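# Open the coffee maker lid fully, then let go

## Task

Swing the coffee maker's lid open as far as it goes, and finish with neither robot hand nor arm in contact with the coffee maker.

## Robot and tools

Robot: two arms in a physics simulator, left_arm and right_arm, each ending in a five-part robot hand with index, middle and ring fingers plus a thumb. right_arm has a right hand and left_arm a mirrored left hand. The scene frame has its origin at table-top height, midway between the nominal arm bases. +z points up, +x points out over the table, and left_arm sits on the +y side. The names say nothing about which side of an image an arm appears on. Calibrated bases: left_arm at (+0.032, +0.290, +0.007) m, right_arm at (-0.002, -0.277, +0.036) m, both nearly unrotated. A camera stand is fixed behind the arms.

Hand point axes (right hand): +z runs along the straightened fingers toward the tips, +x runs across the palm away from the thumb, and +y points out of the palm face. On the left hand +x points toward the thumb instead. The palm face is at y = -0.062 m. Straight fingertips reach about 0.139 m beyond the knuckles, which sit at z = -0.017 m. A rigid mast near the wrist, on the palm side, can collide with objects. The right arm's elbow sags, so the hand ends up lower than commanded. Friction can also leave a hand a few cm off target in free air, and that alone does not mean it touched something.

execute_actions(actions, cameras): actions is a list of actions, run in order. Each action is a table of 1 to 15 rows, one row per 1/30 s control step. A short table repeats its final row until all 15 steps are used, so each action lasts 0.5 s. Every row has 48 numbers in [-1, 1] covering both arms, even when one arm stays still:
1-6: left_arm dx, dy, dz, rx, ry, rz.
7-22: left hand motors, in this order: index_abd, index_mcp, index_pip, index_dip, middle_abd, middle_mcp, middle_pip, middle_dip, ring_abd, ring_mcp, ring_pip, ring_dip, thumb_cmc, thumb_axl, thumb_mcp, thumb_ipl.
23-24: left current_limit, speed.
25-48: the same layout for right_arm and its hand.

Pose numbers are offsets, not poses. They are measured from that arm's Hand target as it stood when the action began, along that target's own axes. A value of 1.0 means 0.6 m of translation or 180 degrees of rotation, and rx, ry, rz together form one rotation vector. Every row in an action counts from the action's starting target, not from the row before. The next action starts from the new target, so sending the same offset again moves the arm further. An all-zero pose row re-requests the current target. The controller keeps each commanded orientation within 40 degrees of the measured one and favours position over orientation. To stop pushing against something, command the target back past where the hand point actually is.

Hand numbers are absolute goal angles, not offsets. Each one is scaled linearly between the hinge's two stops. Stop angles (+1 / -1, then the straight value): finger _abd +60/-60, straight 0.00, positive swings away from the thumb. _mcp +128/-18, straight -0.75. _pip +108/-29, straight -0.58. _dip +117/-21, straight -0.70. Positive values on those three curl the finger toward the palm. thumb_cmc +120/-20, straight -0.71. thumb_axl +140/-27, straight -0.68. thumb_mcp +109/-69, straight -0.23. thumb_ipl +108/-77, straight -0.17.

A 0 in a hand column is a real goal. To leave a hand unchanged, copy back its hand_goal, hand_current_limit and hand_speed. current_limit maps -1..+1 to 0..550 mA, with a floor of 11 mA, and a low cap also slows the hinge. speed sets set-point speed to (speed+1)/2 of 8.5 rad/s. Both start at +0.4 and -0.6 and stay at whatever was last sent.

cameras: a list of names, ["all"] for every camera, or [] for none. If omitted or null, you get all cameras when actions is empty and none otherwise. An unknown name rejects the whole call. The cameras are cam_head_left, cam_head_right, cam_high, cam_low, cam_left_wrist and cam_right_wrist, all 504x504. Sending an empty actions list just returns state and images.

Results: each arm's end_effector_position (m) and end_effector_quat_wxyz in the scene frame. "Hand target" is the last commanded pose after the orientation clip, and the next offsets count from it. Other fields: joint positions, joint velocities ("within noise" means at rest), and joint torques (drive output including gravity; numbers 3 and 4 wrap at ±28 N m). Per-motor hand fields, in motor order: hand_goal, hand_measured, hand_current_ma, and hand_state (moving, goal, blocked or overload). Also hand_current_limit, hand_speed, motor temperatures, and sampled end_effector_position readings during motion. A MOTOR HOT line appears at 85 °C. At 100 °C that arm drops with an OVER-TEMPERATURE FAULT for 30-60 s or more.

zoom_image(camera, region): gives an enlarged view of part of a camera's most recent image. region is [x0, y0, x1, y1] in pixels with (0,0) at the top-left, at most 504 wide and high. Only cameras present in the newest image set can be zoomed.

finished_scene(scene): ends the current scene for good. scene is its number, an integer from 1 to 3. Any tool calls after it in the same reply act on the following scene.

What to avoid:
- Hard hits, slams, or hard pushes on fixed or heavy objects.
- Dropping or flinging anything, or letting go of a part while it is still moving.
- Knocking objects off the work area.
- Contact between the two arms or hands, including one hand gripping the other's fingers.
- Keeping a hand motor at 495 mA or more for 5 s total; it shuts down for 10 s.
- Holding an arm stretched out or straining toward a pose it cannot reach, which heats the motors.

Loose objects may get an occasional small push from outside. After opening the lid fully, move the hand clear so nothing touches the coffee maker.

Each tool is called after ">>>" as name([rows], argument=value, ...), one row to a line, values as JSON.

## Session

>>> execute_actions(actions=[])

Scene clock: 0.00 s.
left_arm: end_effector_position=(+0.5498, +0.3196, +0.5875) hand_goal=(+0.000, -0.754, -0.576, -0.696, +0.000, -0.754, -0.576, -0.696, +0.000, -0.754, -0.576, -0.696, -0.714, -0.678, -0.226, -0.168) hand_measured=(+0.000, -0.754, -0.576, -0.696, +0.000, -0.754, -0.576, -0.696, +0.000, -0.754, -0.576, -0.696, -0.714, -0.678, -0.226, -0.168) hand_current_ma=(+0, +0, +0, +0, +0, +0, +0, +0, +0, +0, +0, +0, +0, +0, +0, +0) hand_state=(goal, goal, goal, goal, goal, goal, goal, goal, goal, goal, goal, goal, goal, goal, goal, goal) hand_current_limit=0.40 hand_speed=-0.60 end_effector_quat_wxyz=(+0.504, +0.492, +0.502, +0.502) | right_arm: end_effector_position=(+0.4362, -0.1662, +0.3994) hand_goal=(+0.000, -0.754, -0.576, -0.696, +0.000, -0.754, -0.576, -0.696, +0.000, -0.754, -0.576, -0.696, -0.714, -0.678, -0.226, -0.168) hand_measured=(+0.000, -0.754, -0.576, -0.696, +0.000, -0.754, -0.576, -0.696, +0.000, -0.754, -0.576, -0.696, -0.714, -0.678, -0.226, -0.168) hand_current_ma=(+0, +0, +0, +0, +0, +0, +0, +0, +0, +0, +0, +0, +0, +0, +0, +0) hand_state=(goal, goal, goal, goal, goal, goal, goal, goal, goal, goal, goal, goal, goal, goal, goal, goal) hand_current_limit=0.40 hand_speed=-0.60 end_effector_quat_wxyz=(+0.508, -0.080, +0.789, +0.336)
Joint positions: left_arm=[-0.008 1.041 1.044 0.009 0.006 -0.011] | right_arm=[-0.172 1.1 0.778 -0.061 -0.809 -1.371]
Joint velocities: within noise
Joint torques (N m): no reading
Motor temperatures (°C): left_arm=[24 28 36 25 26 27] | right_arm=[31 26 37 24 23 24]
Heat: left arm: hottest elbow 36 °C; right arm: hottest elbow 37 °C.
Hand target: left_arm +0.5463, +0.3196, +0.6082; +0.512, +0.483, +0.492, +0.511 | right_arm +0.4394, -0.1667, +0.4175; +0.523, -0.089, +0.780, +0.332
camera_calibration:
cam_left_wrist: T_world_to_cam=[[-0.00458241, -0.792147, -0.610313, 0.577625], [-0.692249, 0.442951, -0.569725, 0.533367], [0.721645, 0.419877, -0.550393, -0.0818747], [0, 0, 0, 1]] pos_world=[0.430954, 0.255686, 0.611341]
cam_right_wrist: T_world_to_cam=[[0.0898762, 0.329558, 0.939848, -0.321567], [-0.155954, -0.927369, 0.340096, -0.275412], [0.983667, -0.177139, -0.0319525, -0.319282], [0, 0, 0, 1]] pos_world=[0.300017, -0.205991, 0.385689]

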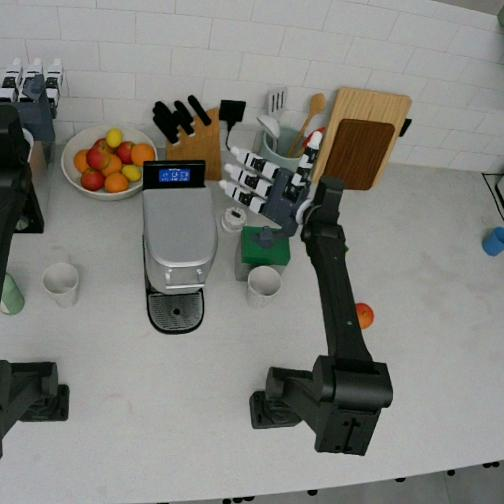

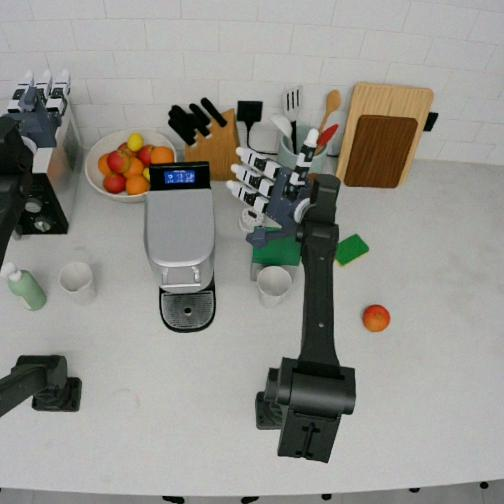

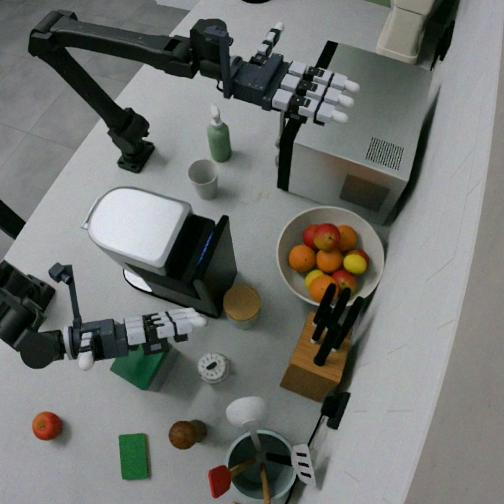

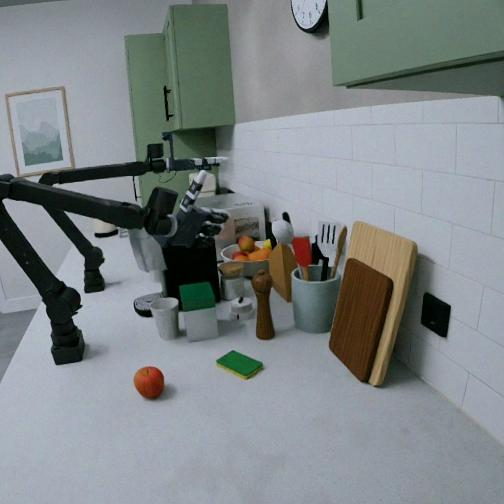

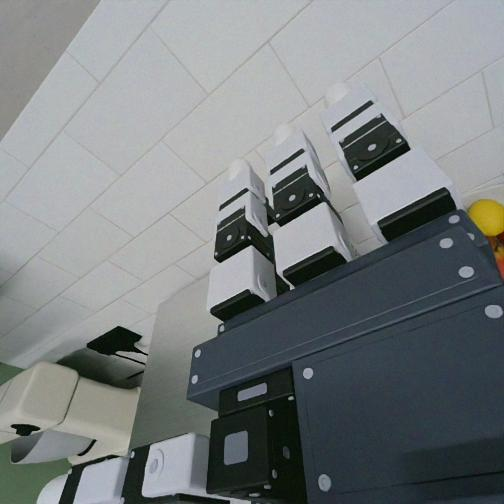

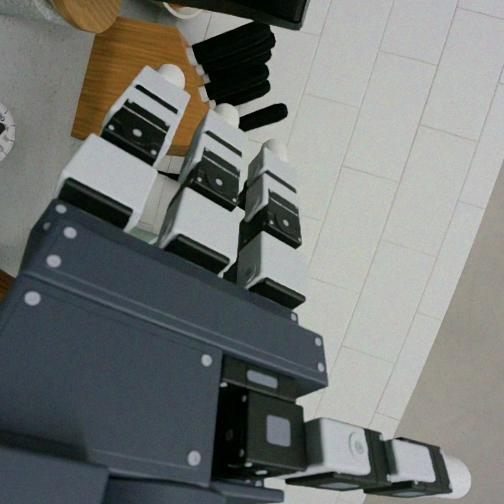

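>>> zoom_image(camera="cam_head_left", region=[130, 220, 230, 320])

>>> zoom_image(camera="cam_head_right", region=[130, 220, 230, 320])

Scaled by 5.040.

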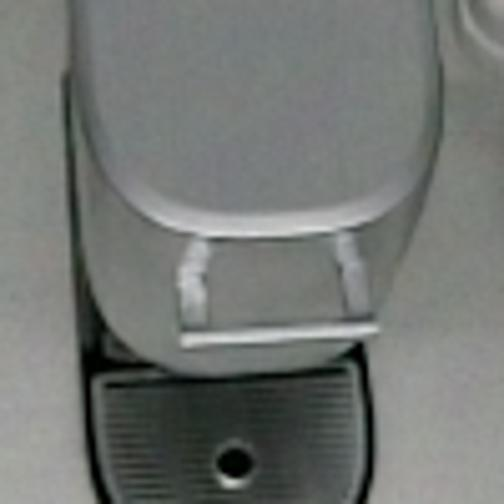

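Scaled by 5.040.

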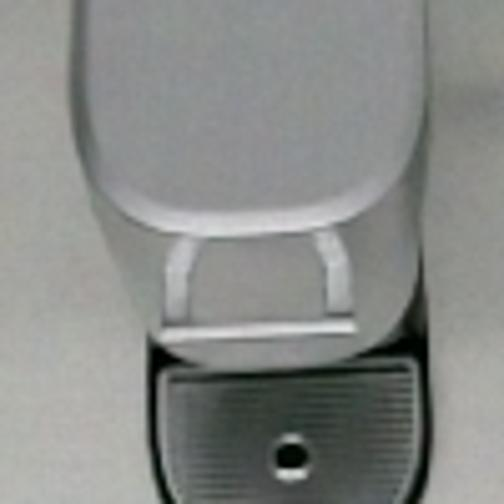

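>>> execute_actions([
  [[0,0,0,0,0,0,0,-0.754,-0.576,-0.696,0,-0.754,-0.576,-0.696,0,-0.754,-0.576,-0.696,-0.714,-0.678,-0.226,-0.168,0.4,-0.6,-0.046,0.1475,-0.15,0.1253,0.0025,0.2064,0,-0.754,-0.139,-0.261,0,-0.754,-0.139,-0.261,0,-0.95,-0.576,-0.696,-0.714,-0.678,-0.226,-0.168,0.4,-0.6]],
  [[0,0,0,0,0,0,0,-0.754,-0.576,-0.696,0,-0.754,-0.576,-0.696,0,-0.754,-0.576,-0.696,-0.714,-0.678,-0.226,-0.168,0.4,-0.6,0.189,0.037,-0.1665,0.1253,0.0025,0.2064,0,-0.754,-0.139,-0.261,0,-0.754,-0.139,-0.261,0,-0.95,-0.576,-0.696,-0.714,-0.678,-0.226,-0.168,0.4,-0.6]],
  [[0,0,0,0,0,0,0,-0.754,-0.576,-0.696,0,-0.754,-0.576,-0.696,0,-0.754,-0.576,-0.696,-0.714,-0.678,-0.226,-0.168,0.4,-0.6,0.127,-0.165,-0.008,0,0,0,0,-0.754,-0.139,-0.261,0,-0.754,-0.139,-0.261,0,-0.95,-0.576,-0.696,-0.714,-0.678,-0.226,-0.168,0.4,-0.6]],
], cameras=["cam_head_left","cam_low"])

Scene clock: 45.93 s.
left_arm: end_effector_position=(+0.5498, +0.3196, +0.5875) hand_goal=(+0.000, -0.754, -0.576, -0.696, +0.000, -0.754, -0.576, -0.696, +0.000, -0.754, -0.576, -0.696, -0.714, -0.678, -0.226, -0.168) hand_measured=(+0.000, -0.762, -0.576, -0.696, +0.000, -0.762, -0.576, -0.696, +0.000, -0.762, -0.576, -0.696, -0.720, -0.678, -0.226, -0.168) hand_current_ma=(+0, -2, +0, +0, +0, -2, +0, +0, +0, -2, +0, +0, -2, +0, +0, +0) hand_state=(goal, goal, goal, goal, goal, goal, goal, goal, goal, goal, goal, goal, goal, goal, goal, goal) hand_current_limit=0.40 hand_speed=-0.60 end_effector_quat_wxyz=(+0.504, +0.492, +0.502, +0.502) | right_arm: end_effector_position=(+0.0971, -0.0433, +0.4301) hand_goal=(+0.000, -0.754, -0.140, -0.262, +0.000, -0.754, -0.140, -0.262, +0.000, -0.950, -0.576, -0.696, -0.714, -0.678, -0.226, -0.168) hand_measured=(+0.000, -0.762, -0.146, -0.266, -0.002, -0.764, -0.146, -0.264, -0.002, -0.954, -0.580, -0.698, -0.722, -0.678, -0.224, -0.168) hand_current_ma=(+0, -2, -1, +0, +0, -4, -2, +0, +0, -1, +0, +0, -2, +0, +0, +0) hand_state=(goal, goal, goal, goal, goal, goal, goal, goal, goal, goal, goal, goal, goal, goal, goal, goal) hand_current_limit=0.40 hand_speed=-0.60 end_effector_quat_wxyz=(+0.109, +0.379, +0.860, +0.325)
Joint positions: left_arm=[-0.008 1.041 1.044 0.009 0.006 -0.011] | right_arm=[1.882 0.603 0.98 -1.558 0.596 1.031]
Joint torques (N m): left_arm=[1.32 -8.47 12.49 2.54 0.06 0.03] | right_arm=[1.49 -0.15 13.85 0.46 0.68 0.14]
Motor temperatures (°C): left_arm=[24 29 49 26 26 27] | right_arm=[31 26 49 24 24 24]
Heat: left arm: hottest elbow 49 °C; right arm: hottest elbow 49 °C.
Hand target: left_arm +0.5463, +0.3196, +0.6082; +0.512, +0.483, +0.492, +0.511 | right_arm +0.1053, -0.0447, +0.4505; +0.201, +0.555, +0.758, +0.279
Off the commanded pose: left_arm 0.021 m, 2 deg | right_arm 0.022 m, 30 deg; orientation clipped.
Step readings (end_effector_position of left_arm | right_arm):
0: (+0.5498, +0.3196, +0.5875) | (+0.4362, -0.1662, +0.3994)
1: (+0.5498, +0.3196, +0.5875) | (+0.4365, -0.1665, +0.3996)
2: (+0.5498, +0.3196, +0.5875) | (+0.4383, -0.1685, +0.4009)
4: (+0.5498, +0.3196, +0.5875) | (+0.4298, -0.1710, +0.4065)
8: (+0.5498, +0.3196, +0.5875) | (+0.3726, -0.1649, +0.4525)
15: (+0.5498, +0.3196, +0.5875) | (+0.3259, -0.1623, +0.4808)
16: (+0.5498, +0.3196, +0.5875) | (+0.3277, -0.1619, +0.4768)
17: (+0.5498, +0.3196, +0.5875) | (+0.3261, -0.1607, +0.4713)
19: (+0.5498, +0.3196, +0.5875) | (+0.3101, -0.1483, +0.4550)
23: (+0.5498, +0.3196, +0.5875) | (+0.2435, -0.1238, +0.4512)
30: (+0.5498, +0.3196, +0.5875) | (+0.1928, -0.1049, +0.4917)
31: (+0.5498, +0.3196, +0.5875) | (+0.1919, -0.1020, +0.4929)
32: (+0.5498, +0.3196, +0.5875) | (+0.1879, -0.0954, +0.4908)
34: (+0.5498, +0.3196, +0.5875) | (+0.1681, -0.0786, +0.4799)
38: (+0.5498, +0.3196, +0.5875) | (+0.1214, -0.0553, +0.4646)
45: (+0.5498, +0.3196, +0.5875) | (+0.1009, -0.0464, +0.4514)
Images, in order (width x height): cam_head_left 504x504, cam_low 504x504.

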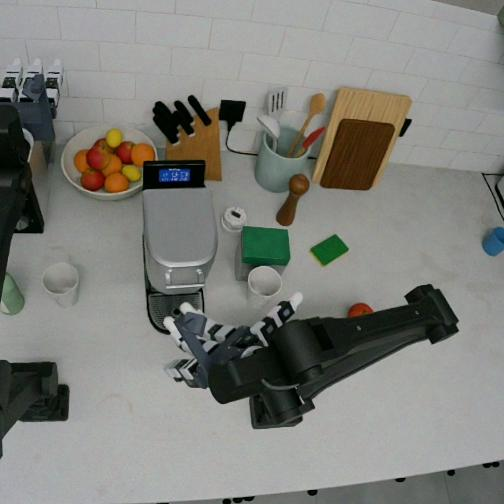

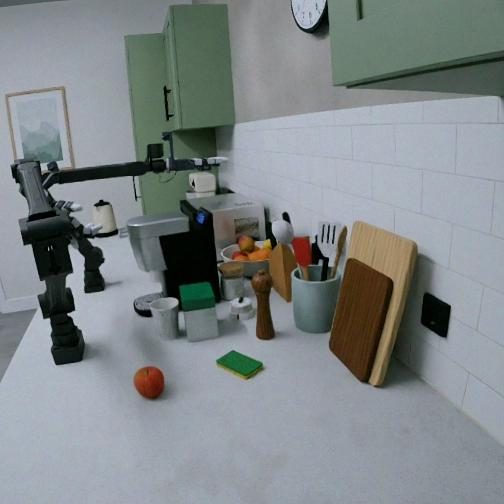

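>>> execute_actions([
  [[0,0,0,0,0,0,0,-0.754,-0.576,-0.696,0,-0.754,-0.576,-0.696,0,-0.754,-0.576,-0.696,-0.714,-0.678,-0.226,-0.168,0.4,-0.6,0,0,0,0,0,0,0,-0.754,-0.139,-0.261,0,-0.754,-0.139,-0.261,0,-0.95,-0.576,-0.696,-0.714,-0.678,-0.226,-0.168,0.4,-0.6]],
  [[0,0,0,0,0,0,0,-0.754,-0.576,-0.696,0,-0.754,-0.576,-0.696,0,-0.754,-0.576,-0.696,-0.714,-0.678,-0.226,-0.168,0.4,-0.6,0,-0.139,0.166,0,0,0,0,-0.754,-0.139,-0.261,0,-0.754,-0.139,-0.261,0,-0.95,-0.576,-0.696,-0.714,-0.678,-0.226,-0.168,0.4,-0.6]],
], cameras=["cam_head_left","cam_low","cam_right_wrist"])

>>> zoom_image(camera="cam_head_left", region=[120, 230, 240, 380])

>>> zoom_image(camera="cam_low", region=[50, 170, 210, 330])

Scene clock: 55.90 s.
left_arm: end_effector_position=(+0.5498, +0.3196, +0.5875) hand_goal=(+0.000, -0.754, -0.576, -0.696, +0.000, -0.754, -0.576, -0.696, +0.000, -0.754, -0.576, -0.696, -0.714, -0.678, -0.226, -0.168) hand_measured=(+0.000, -0.762, -0.576, -0.696, +0.000, -0.762, -0.576, -0.696, +0.000, -0.762, -0.576, -0.696, -0.720, -0.678, -0.226, -0.168) hand_current_ma=(+0, -2, +0, +0, +0, -2, +0, +0, +0, -2, +0, +0, -2, +0, +0, +0) hand_state=(goal, goal, goal, goal, goal, goal, goal, goal, goal, goal, goal, goal, goal, goal, goal, goal) hand_current_limit=0.40 hand_speed=-0.60 end_effector_quat_wxyz=(+0.504, +0.492, +0.502, +0.502) | right_arm: end_effector_position=(+0.1037, -0.0436, +0.3216) hand_goal=(+0.000, -0.754, -0.140, -0.262, +0.000, -0.754, -0.140, -0.262, +0.000, -0.950, -0.576, -0.696, -0.714, -0.678, -0.226, -0.168) hand_measured=(+0.000, -0.762, -0.146, -0.266, -0.002, -0.762, -0.146, -0.264, -0.002, -0.954, -0.580, -0.698, -0.722, -0.678, -0.224, -0.168) hand_current_ma=(+0, -2, -1, +0, +0, -3, -1, +0, +0, -1, +0, +0, -2, +0, +1, +0) hand_state=(goal, goal, goal, goal, goal, goal, goal, goal, goal, goal, goal, goal, goal, goal, goal, goal) hand_current_limit=0.40 hand_speed=-0.60 end_effector_quat_wxyz=(+0.202, +0.548, +0.763, +0.276)
Joint positions: left_arm=[-0.008 1.041 1.044 0.009 0.006 -0.011] | right_arm=[1.897 0.876 0.803 -1.516 0.698 1.589]
Joint torques (N m): left_arm=[1.26 -8.47 12.51 2.55 0.06 0.03] | right_arm=[0.15 -2.61 8.16 0.42 0.79 0.18]
Heat: left arm: hottest elbow 50 °C; right arm: hottest elbow 51 °C.
Hand target: left_arm +0.5463, +0.3196, +0.6082; +0.512, +0.483, +0.492, +0.511 | right_arm +0.1057, -0.0440, +0.3205; +0.201, +0.555, +0.758, +0.279
Off the commanded pose: left_arm 0.021 m, 2 deg | right_arm 0.002 m, 1 deg.
Step readings (end_effector_position of left_arm | right_arm):
0: (+0.5498, +0.3196, +0.5875) | (+0.0971, -0.0433, +0.4301)
1: (+0.5498, +0.3196, +0.5875) | (+0.0977, -0.0439, +0.4306)
2: (+0.5498, +0.3196, +0.5875) | (+0.1004, -0.0464, +0.4325)
4: (+0.5498, +0.3196, +0.5875) | (+0.1046, -0.0500, +0.4389)
8: (+0.5498, +0.3196, +0.5875) | (+0.1014, -0.0403, +0.4376)
15: (+0.5498, +0.3196, +0.5875) | (+0.1008, -0.0369, +0.4248)
16: (+0.5498, +0.3196, +0.5875) | (+0.1017, -0.0384, +0.4247)
17: (+0.5498, +0.3196, +0.5875) | (+0.1022, -0.0395, +0.4221)
19: (+0.5498, +0.3196, +0.5875) | (+0.1028, -0.0413, +0.4042)
23: (+0.5498, +0.3196, +0.5875) | (+0.1041, -0.0491, +0.3488)
30: (+0.5498, +0.3196, +0.5875) | (+0.1035, -0.0446, +0.3219)
camera_calibration:
cam_right_wrist: T_world_to_cam=[[0.720422, -0.57368, 0.389723, -0.186751], [-0.686754, -0.668489, 0.285468, -0.10323], [0.0967578, -0.473301, -0.875571, 0.377409], [0, 0, 0, 1]] pos_world=[0.0271287, 0.00248502, 0.432698]
Images, in order (width x height): cam_head_left 504x504, cam_low 504x504, cam_right_wrist 504x504.

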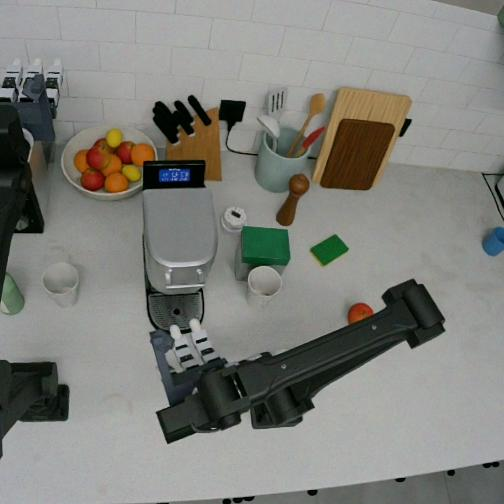

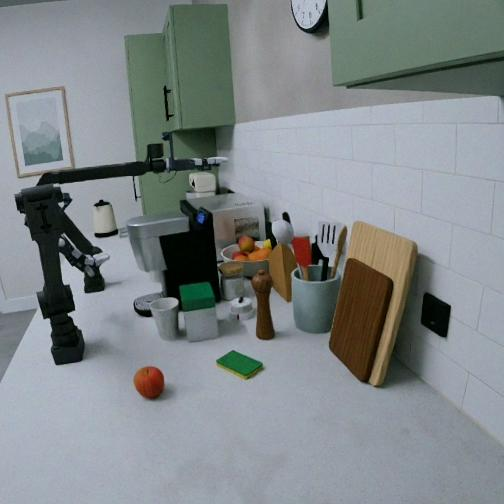

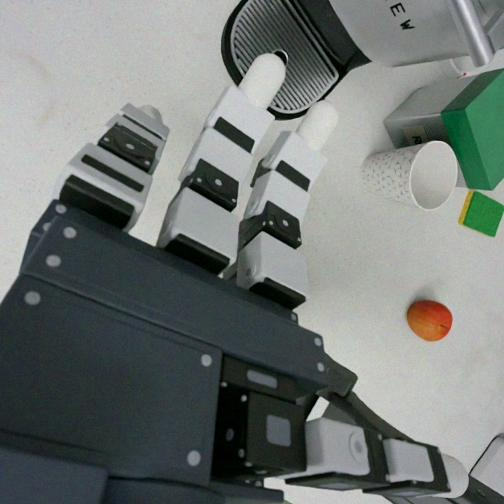

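Scaled by 3.360.

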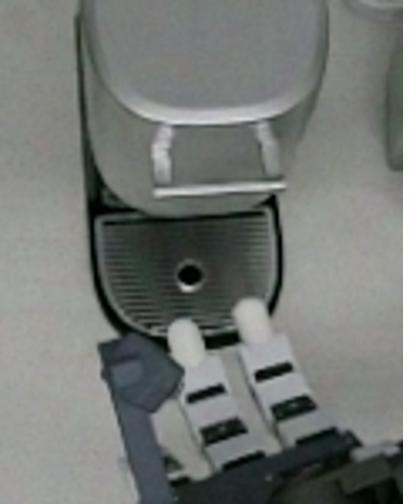

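Scaled by 3.150.

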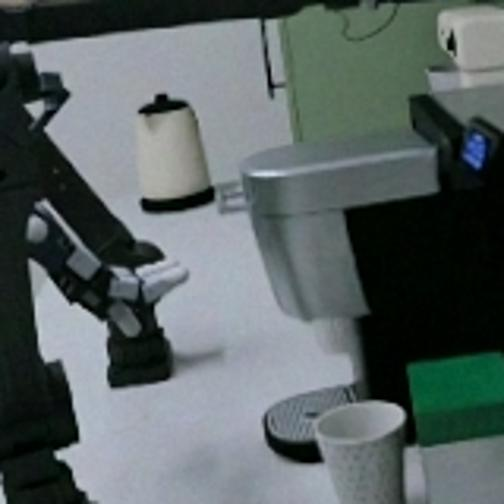

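>>> execute_actions([
  [[0,0,0,0,0,0,0,-0.754,-0.576,-0.696,0,-0.754,-0.576,-0.696,0,-0.754,-0.576,-0.696,-0.714,-0.678,-0.226,-0.168,0.4,-0.6,-0.035,0.1055,0.0885,0,0,0,0,-0.754,-0.139,-0.261,0,-0.754,-0.139,-0.261,0,-0.95,-0.576,-0.696,-0.714,-0.678,-0.226,-0.168,0.4,-0.6]],
  [[0,0,0,0,0,0,0,-0.754,-0.576,-0.696,0,-0.754,-0.576,-0.696,0,-0.754,-0.576,-0.696,-0.714,-0.678,-0.226,-0.168,0.4,-0.6,0,0.1232,-0.1468,0,0,0,0,-0.754,-0.139,-0.261,0,-0.754,-0.139,-0.261,0,-0.95,-0.576,-0.696,-0.714,-0.678,-0.226,-0.168,0.4,-0.6]],
], cameras=["cam_low","cam_right_wrist"])

>>> zoom_image(camera="cam_low", region=[80, 150, 220, 290])

Scene clock: 83.10 s.
left_arm: end_effector_position=(+0.5498, +0.3196, +0.5875) hand_goal=(+0.000, -0.754, -0.576, -0.696, +0.000, -0.754, -0.576, -0.696, +0.000, -0.754, -0.576, -0.696, -0.714, -0.678, -0.226, -0.168) hand_measured=(+0.000, -0.762, -0.576, -0.696, +0.000, -0.762, -0.576, -0.696, +0.000, -0.762, -0.576, -0.696, -0.720, -0.678, -0.226, -0.168) hand_current_ma=(+0, -2, +0, +0, +0, -2, +0, +0, +0, -2, +0, +0, -2, +0, +0, +0) hand_state=(goal, goal, goal, goal, goal, goal, goal, goal, goal, goal, goal, goal, goal, goal, goal, goal) hand_current_limit=0.40 hand_speed=-0.60 end_effector_quat_wxyz=(+0.504, +0.492, +0.502, +0.502) | right_arm: end_effector_position=(+0.1874, -0.0468, +0.4051) hand_goal=(+0.000, -0.754, -0.140, -0.262, +0.000, -0.754, -0.140, -0.262, +0.000, -0.950, -0.576, -0.696, -0.714, -0.678, -0.226, -0.168) hand_measured=(-0.008, -0.786, -0.162, -0.270, -0.002, -0.766, -0.148, -0.266, -0.002, -0.954, -0.580, -0.698, -0.722, -0.678, -0.224, -0.168) hand_current_ma=(-2, -28, -13, -2, +0, -5, -2, +0, +0, -1, +0, +0, -2, +0, +1, +0) hand_state=(goal, blocked, blocked, goal, goal, goal, goal, goal, goal, goal, goal, goal, goal, goal, goal, goal) hand_current_limit=0.40 hand_speed=-0.60 end_effector_quat_wxyz=(+0.211, +0.552, +0.764, +0.258)
Joint positions: left_arm=[-0.008 1.041 1.044 0.009 0.006 -0.011] | right_arm=[1.491 0.807 0.991 -1.502 0.638 1.099]
Joint torques (N m): left_arm=[1.14 -8.64 12.48 2.55 0.07 0.03] | right_arm=[0.15 -1.79 14.74 0.36 0.72 -0.06]
Heat: left arm: hottest elbow 53 °C; right arm: hottest elbow 46 °C.
Hand target: left_arm +0.5463, +0.3196, +0.6082; +0.512, +0.483, +0.492, +0.511 | right_arm +0.1906, -0.0394, +0.4356; +0.201, +0.555, +0.758, +0.278
Off the commanded pose: left_arm 0.021 m, 2 deg | right_arm 0.032 m, 3 deg.
Step readings (end_effector_position of left_arm | right_arm):
0: (+0.5498, +0.3196, +0.5875) | (+0.1037, -0.0436, +0.3216)
1: (+0.5498, +0.3196, +0.5875) | (+0.1038, -0.0435, +0.3216)
2: (+0.5498, +0.3196, +0.5875) | (+0.1064, -0.0427, +0.3213)
4: (+0.5498, +0.3196, +0.5875) | (+0.1210, -0.0448, +0.3204)
8: (+0.5498, +0.3196, +0.5875) | (+0.1604, -0.0602, +0.3223)
15: (+0.5498, +0.3196, +0.5875) | (+0.1831, -0.0495, +0.3234)
16: (+0.5498, +0.3196, +0.5875) | (+0.1843, -0.0478, +0.3234)
17: (+0.5498, +0.3196, +0.5875) | (+0.1854, -0.0480, +0.3246)
19: (+0.5498, +0.3196, +0.5875) | (+0.1866, -0.0514, +0.3323)
23: (+0.5498, +0.3196, +0.5875) | (+0.1883, -0.0506, +0.3755)
30: (+0.5498, +0.3196, +0.5875) | (+0.1875, -0.0496, +0.4081)
camera_calibration:
cam_right_wrist: T_world_to_cam=[[0.713067, -0.572119, 0.405235, -0.286278], [-0.696422, -0.644639, 0.315337, -0.0807948], [0.0808201, -0.507071, -0.858107, 0.435165], [0, 0, 0, 1]] pos_world=[0.112698, 0.00479127, 0.514905]
Images, in order (width x height): cam_low 504x504, cam_right_wrist 504x504.

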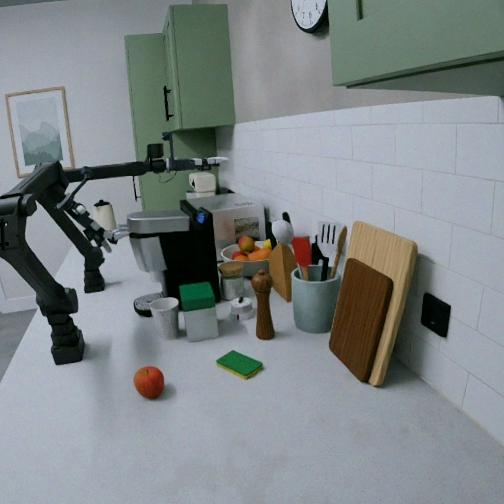

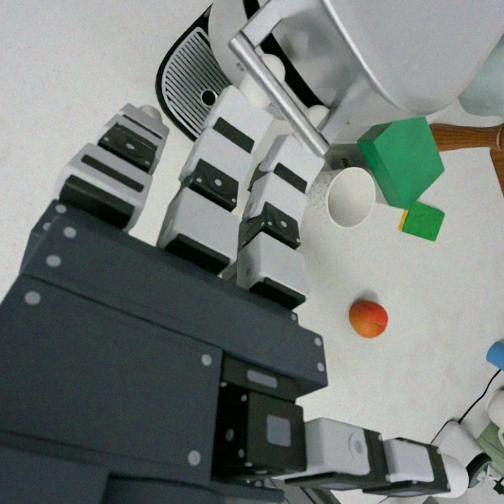

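Scaled by 3.600.

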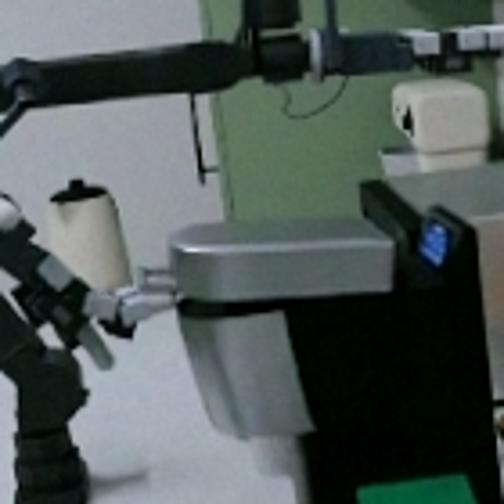

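>>> execute_actions([
  [[0,0,0,0,0,0,0,-0.754,-0.576,-0.696,0,-0.754,-0.576,-0.696,0,-0.754,-0.576,-0.696,-0.714,-0.678,-0.226,-0.168,0.4,-0.6,0,0.059,-0.07,0,0,0,0,-0.754,-0.139,-0.261,0,-0.754,-0.139,-0.261,0,-0.95,-0.576,-0.696,-0.714,-0.678,-0.226,-0.168,0.4,-0.6]],
  [[0,0,0,0,0,0,0,-0.754,-0.576,-0.696,0,-0.754,-0.576,-0.696,0,-0.754,-0.576,-0.696,-0.714,-0.678,-0.226,-0.168,0.4,-0.6,-0.001,0.099,-0.069,-0.0556,0,0,0,-0.754,-0.139,-0.261,0,-0.754,-0.139,-0.261,0,-0.95,-0.576,-0.696,-0.714,-0.678,-0.226,-0.168,0.4,-0.6]],
  [[0,0,0,0,0,0,0,-0.754,-0.576,-0.696,0,-0.754,-0.576,-0.696,0,-0.754,-0.576,-0.696,-0.714,-0.678,-0.226,-0.168,0.4,-0.6,-0.01,0.124,0.01,-0.0556,0,0,0,-0.754,-0.139,-0.261,0,-0.754,-0.139,-0.261,0,-0.95,-0.576,-0.696,-0.714,-0.678,-0.226,-0.168,0.4,-0.6]],
], cameras=["cam_low","cam_head_left"])

>>> zoom_image(camera="cam_low", region=[80, 130, 240, 290])

Scene clock: 95.20 s.
left_arm: end_effector_position=(+0.5498, +0.3196, +0.5875) hand_goal=(+0.000, -0.754, -0.576, -0.696, +0.000, -0.754, -0.576, -0.696, +0.000, -0.754, -0.576, -0.696, -0.714, -0.678, -0.226, -0.168) hand_measured=(+0.000, -0.762, -0.576, -0.696, +0.000, -0.762, -0.576, -0.696, +0.000, -0.762, -0.576, -0.696, -0.720, -0.678, -0.226, -0.168) hand_current_ma=(+0, -2, +0, +0, +0, -2, +0, +0, +0, -2, +0, +0, -2, +0, +0, +0) hand_state=(goal, goal, goal, goal, goal, goal, goal, goal, goal, goal, goal, goal, goal, goal, goal, goal) hand_current_limit=0.40 hand_speed=-0.60 end_effector_quat_wxyz=(+0.504, +0.492, +0.502, +0.502) | right_arm: end_effector_position=(+0.2566, -0.0252, +0.5868) hand_goal=(+0.000, -0.754, -0.140, -0.262, +0.000, -0.754, -0.140, -0.262, +0.000, -0.950, -0.576, -0.696, -0.714, -0.678, -0.226, -0.168) hand_measured=(+0.002, -0.770, -0.148, -0.266, -0.002, -0.766, -0.148, -0.266, -0.002, -0.956, -0.580, -0.698, -0.722, -0.678, -0.224, -0.168) hand_current_ma=(+0, -9, -3, -1, +0, -5, -2, +0, +0, -1, +0, +0, -2, +0, +1, +0) hand_state=(goal, goal, goal, goal, goal, goal, goal, goal, goal, goal, goal, goal, goal, goal, goal, goal) hand_current_limit=0.40 hand_speed=-0.60 end_effector_quat_wxyz=(+0.302, +0.508, +0.710, +0.382)
Joint positions: left_arm=[-0.008 1.041 1.044 0.009 0.006 -0.011] | right_arm=[1.258 0.873 1.304 -1.275 0.791 0.626]
Joint torques (N m): left_arm=[1.32 -8.53 12.51 2.56 0.06 0.03] | right_arm=[0.15 -2.9 13.46 1.69 0.51 0]
Heat: left arm: hottest elbow 53 °C; right arm: hottest elbow 51 °C.
Hand target: left_arm +0.5463, +0.3196, +0.6082; +0.512, +0.483, +0.492, +0.511 | right_arm +0.2604, -0.0251, +0.6139; +0.294, +0.512, +0.698, +0.406
Off the commanded pose: left_arm 0.021 m, 2 deg | right_arm 0.027 m, 3 deg.
Step readings (end_effector_position of left_arm | right_arm):
0: (+0.5498, +0.3196, +0.5875) | (+0.1874, -0.0468, +0.4051)
1: (+0.5498, +0.3196, +0.5875) | (+0.1874, -0.0469, +0.4056)
2: (+0.5498, +0.3196, +0.5875) | (+0.1872, -0.0473, +0.4071)
4: (+0.5498, +0.3196, +0.5875) | (+0.1871, -0.0472, +0.4168)
8: (+0.5498, +0.3196, +0.5875) | (+0.1876, -0.0466, +0.4474)
15: (+0.5498, +0.3196, +0.5875) | (+0.1876, -0.0463, +0.4668)
16: (+0.5498, +0.3196, +0.5875) | (+0.1880, -0.0456, +0.4671)
17: (+0.5498, +0.3196, +0.5875) | (+0.1895, -0.0456, +0.4701)
19: (+0.5498, +0.3196, +0.5875) | (+0.1939, -0.0446, +0.4841)
23: (+0.5498, +0.3196, +0.5875) | (+0.1988, -0.0437, +0.5148)
30: (+0.5498, +0.3196, +0.5875) | (+0.2042, -0.0428, +0.5338)
31: (+0.5498, +0.3196, +0.5875) | (+0.2050, -0.0424, +0.5344)
32: (+0.5498, +0.3196, +0.5875) | (+0.2073, -0.0419, +0.5375)
34: (+0.5498, +0.3196, +0.5875) | (+0.2172, -0.0414, +0.5491)
38: (+0.5498, +0.3196, +0.5875) | (+0.2390, -0.0416, +0.5698)
45: (+0.5498, +0.3196, +0.5875) | (+0.2542, -0.0327, +0.5833)
Images, in order (width x height): cam_head_left 504x504, cam_low 504x504.

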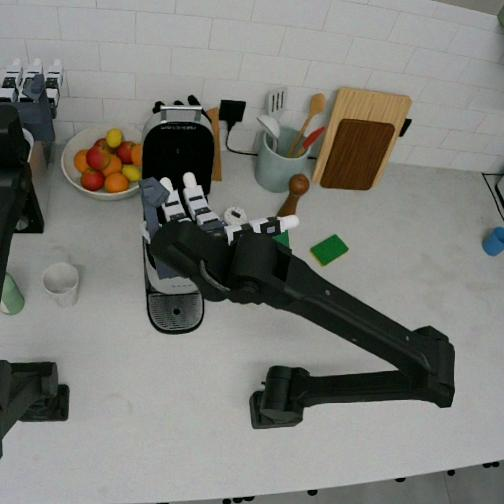

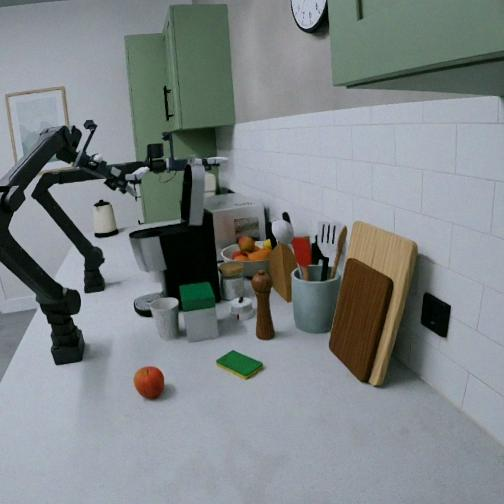

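Scaled by 3.150.

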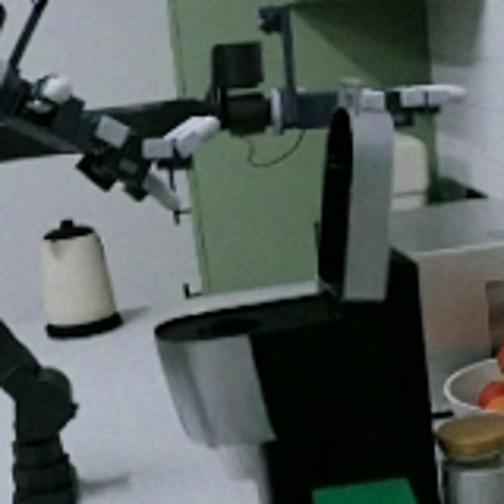

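>>> finished_scene(scene=2)

The scene is finished: the task was done.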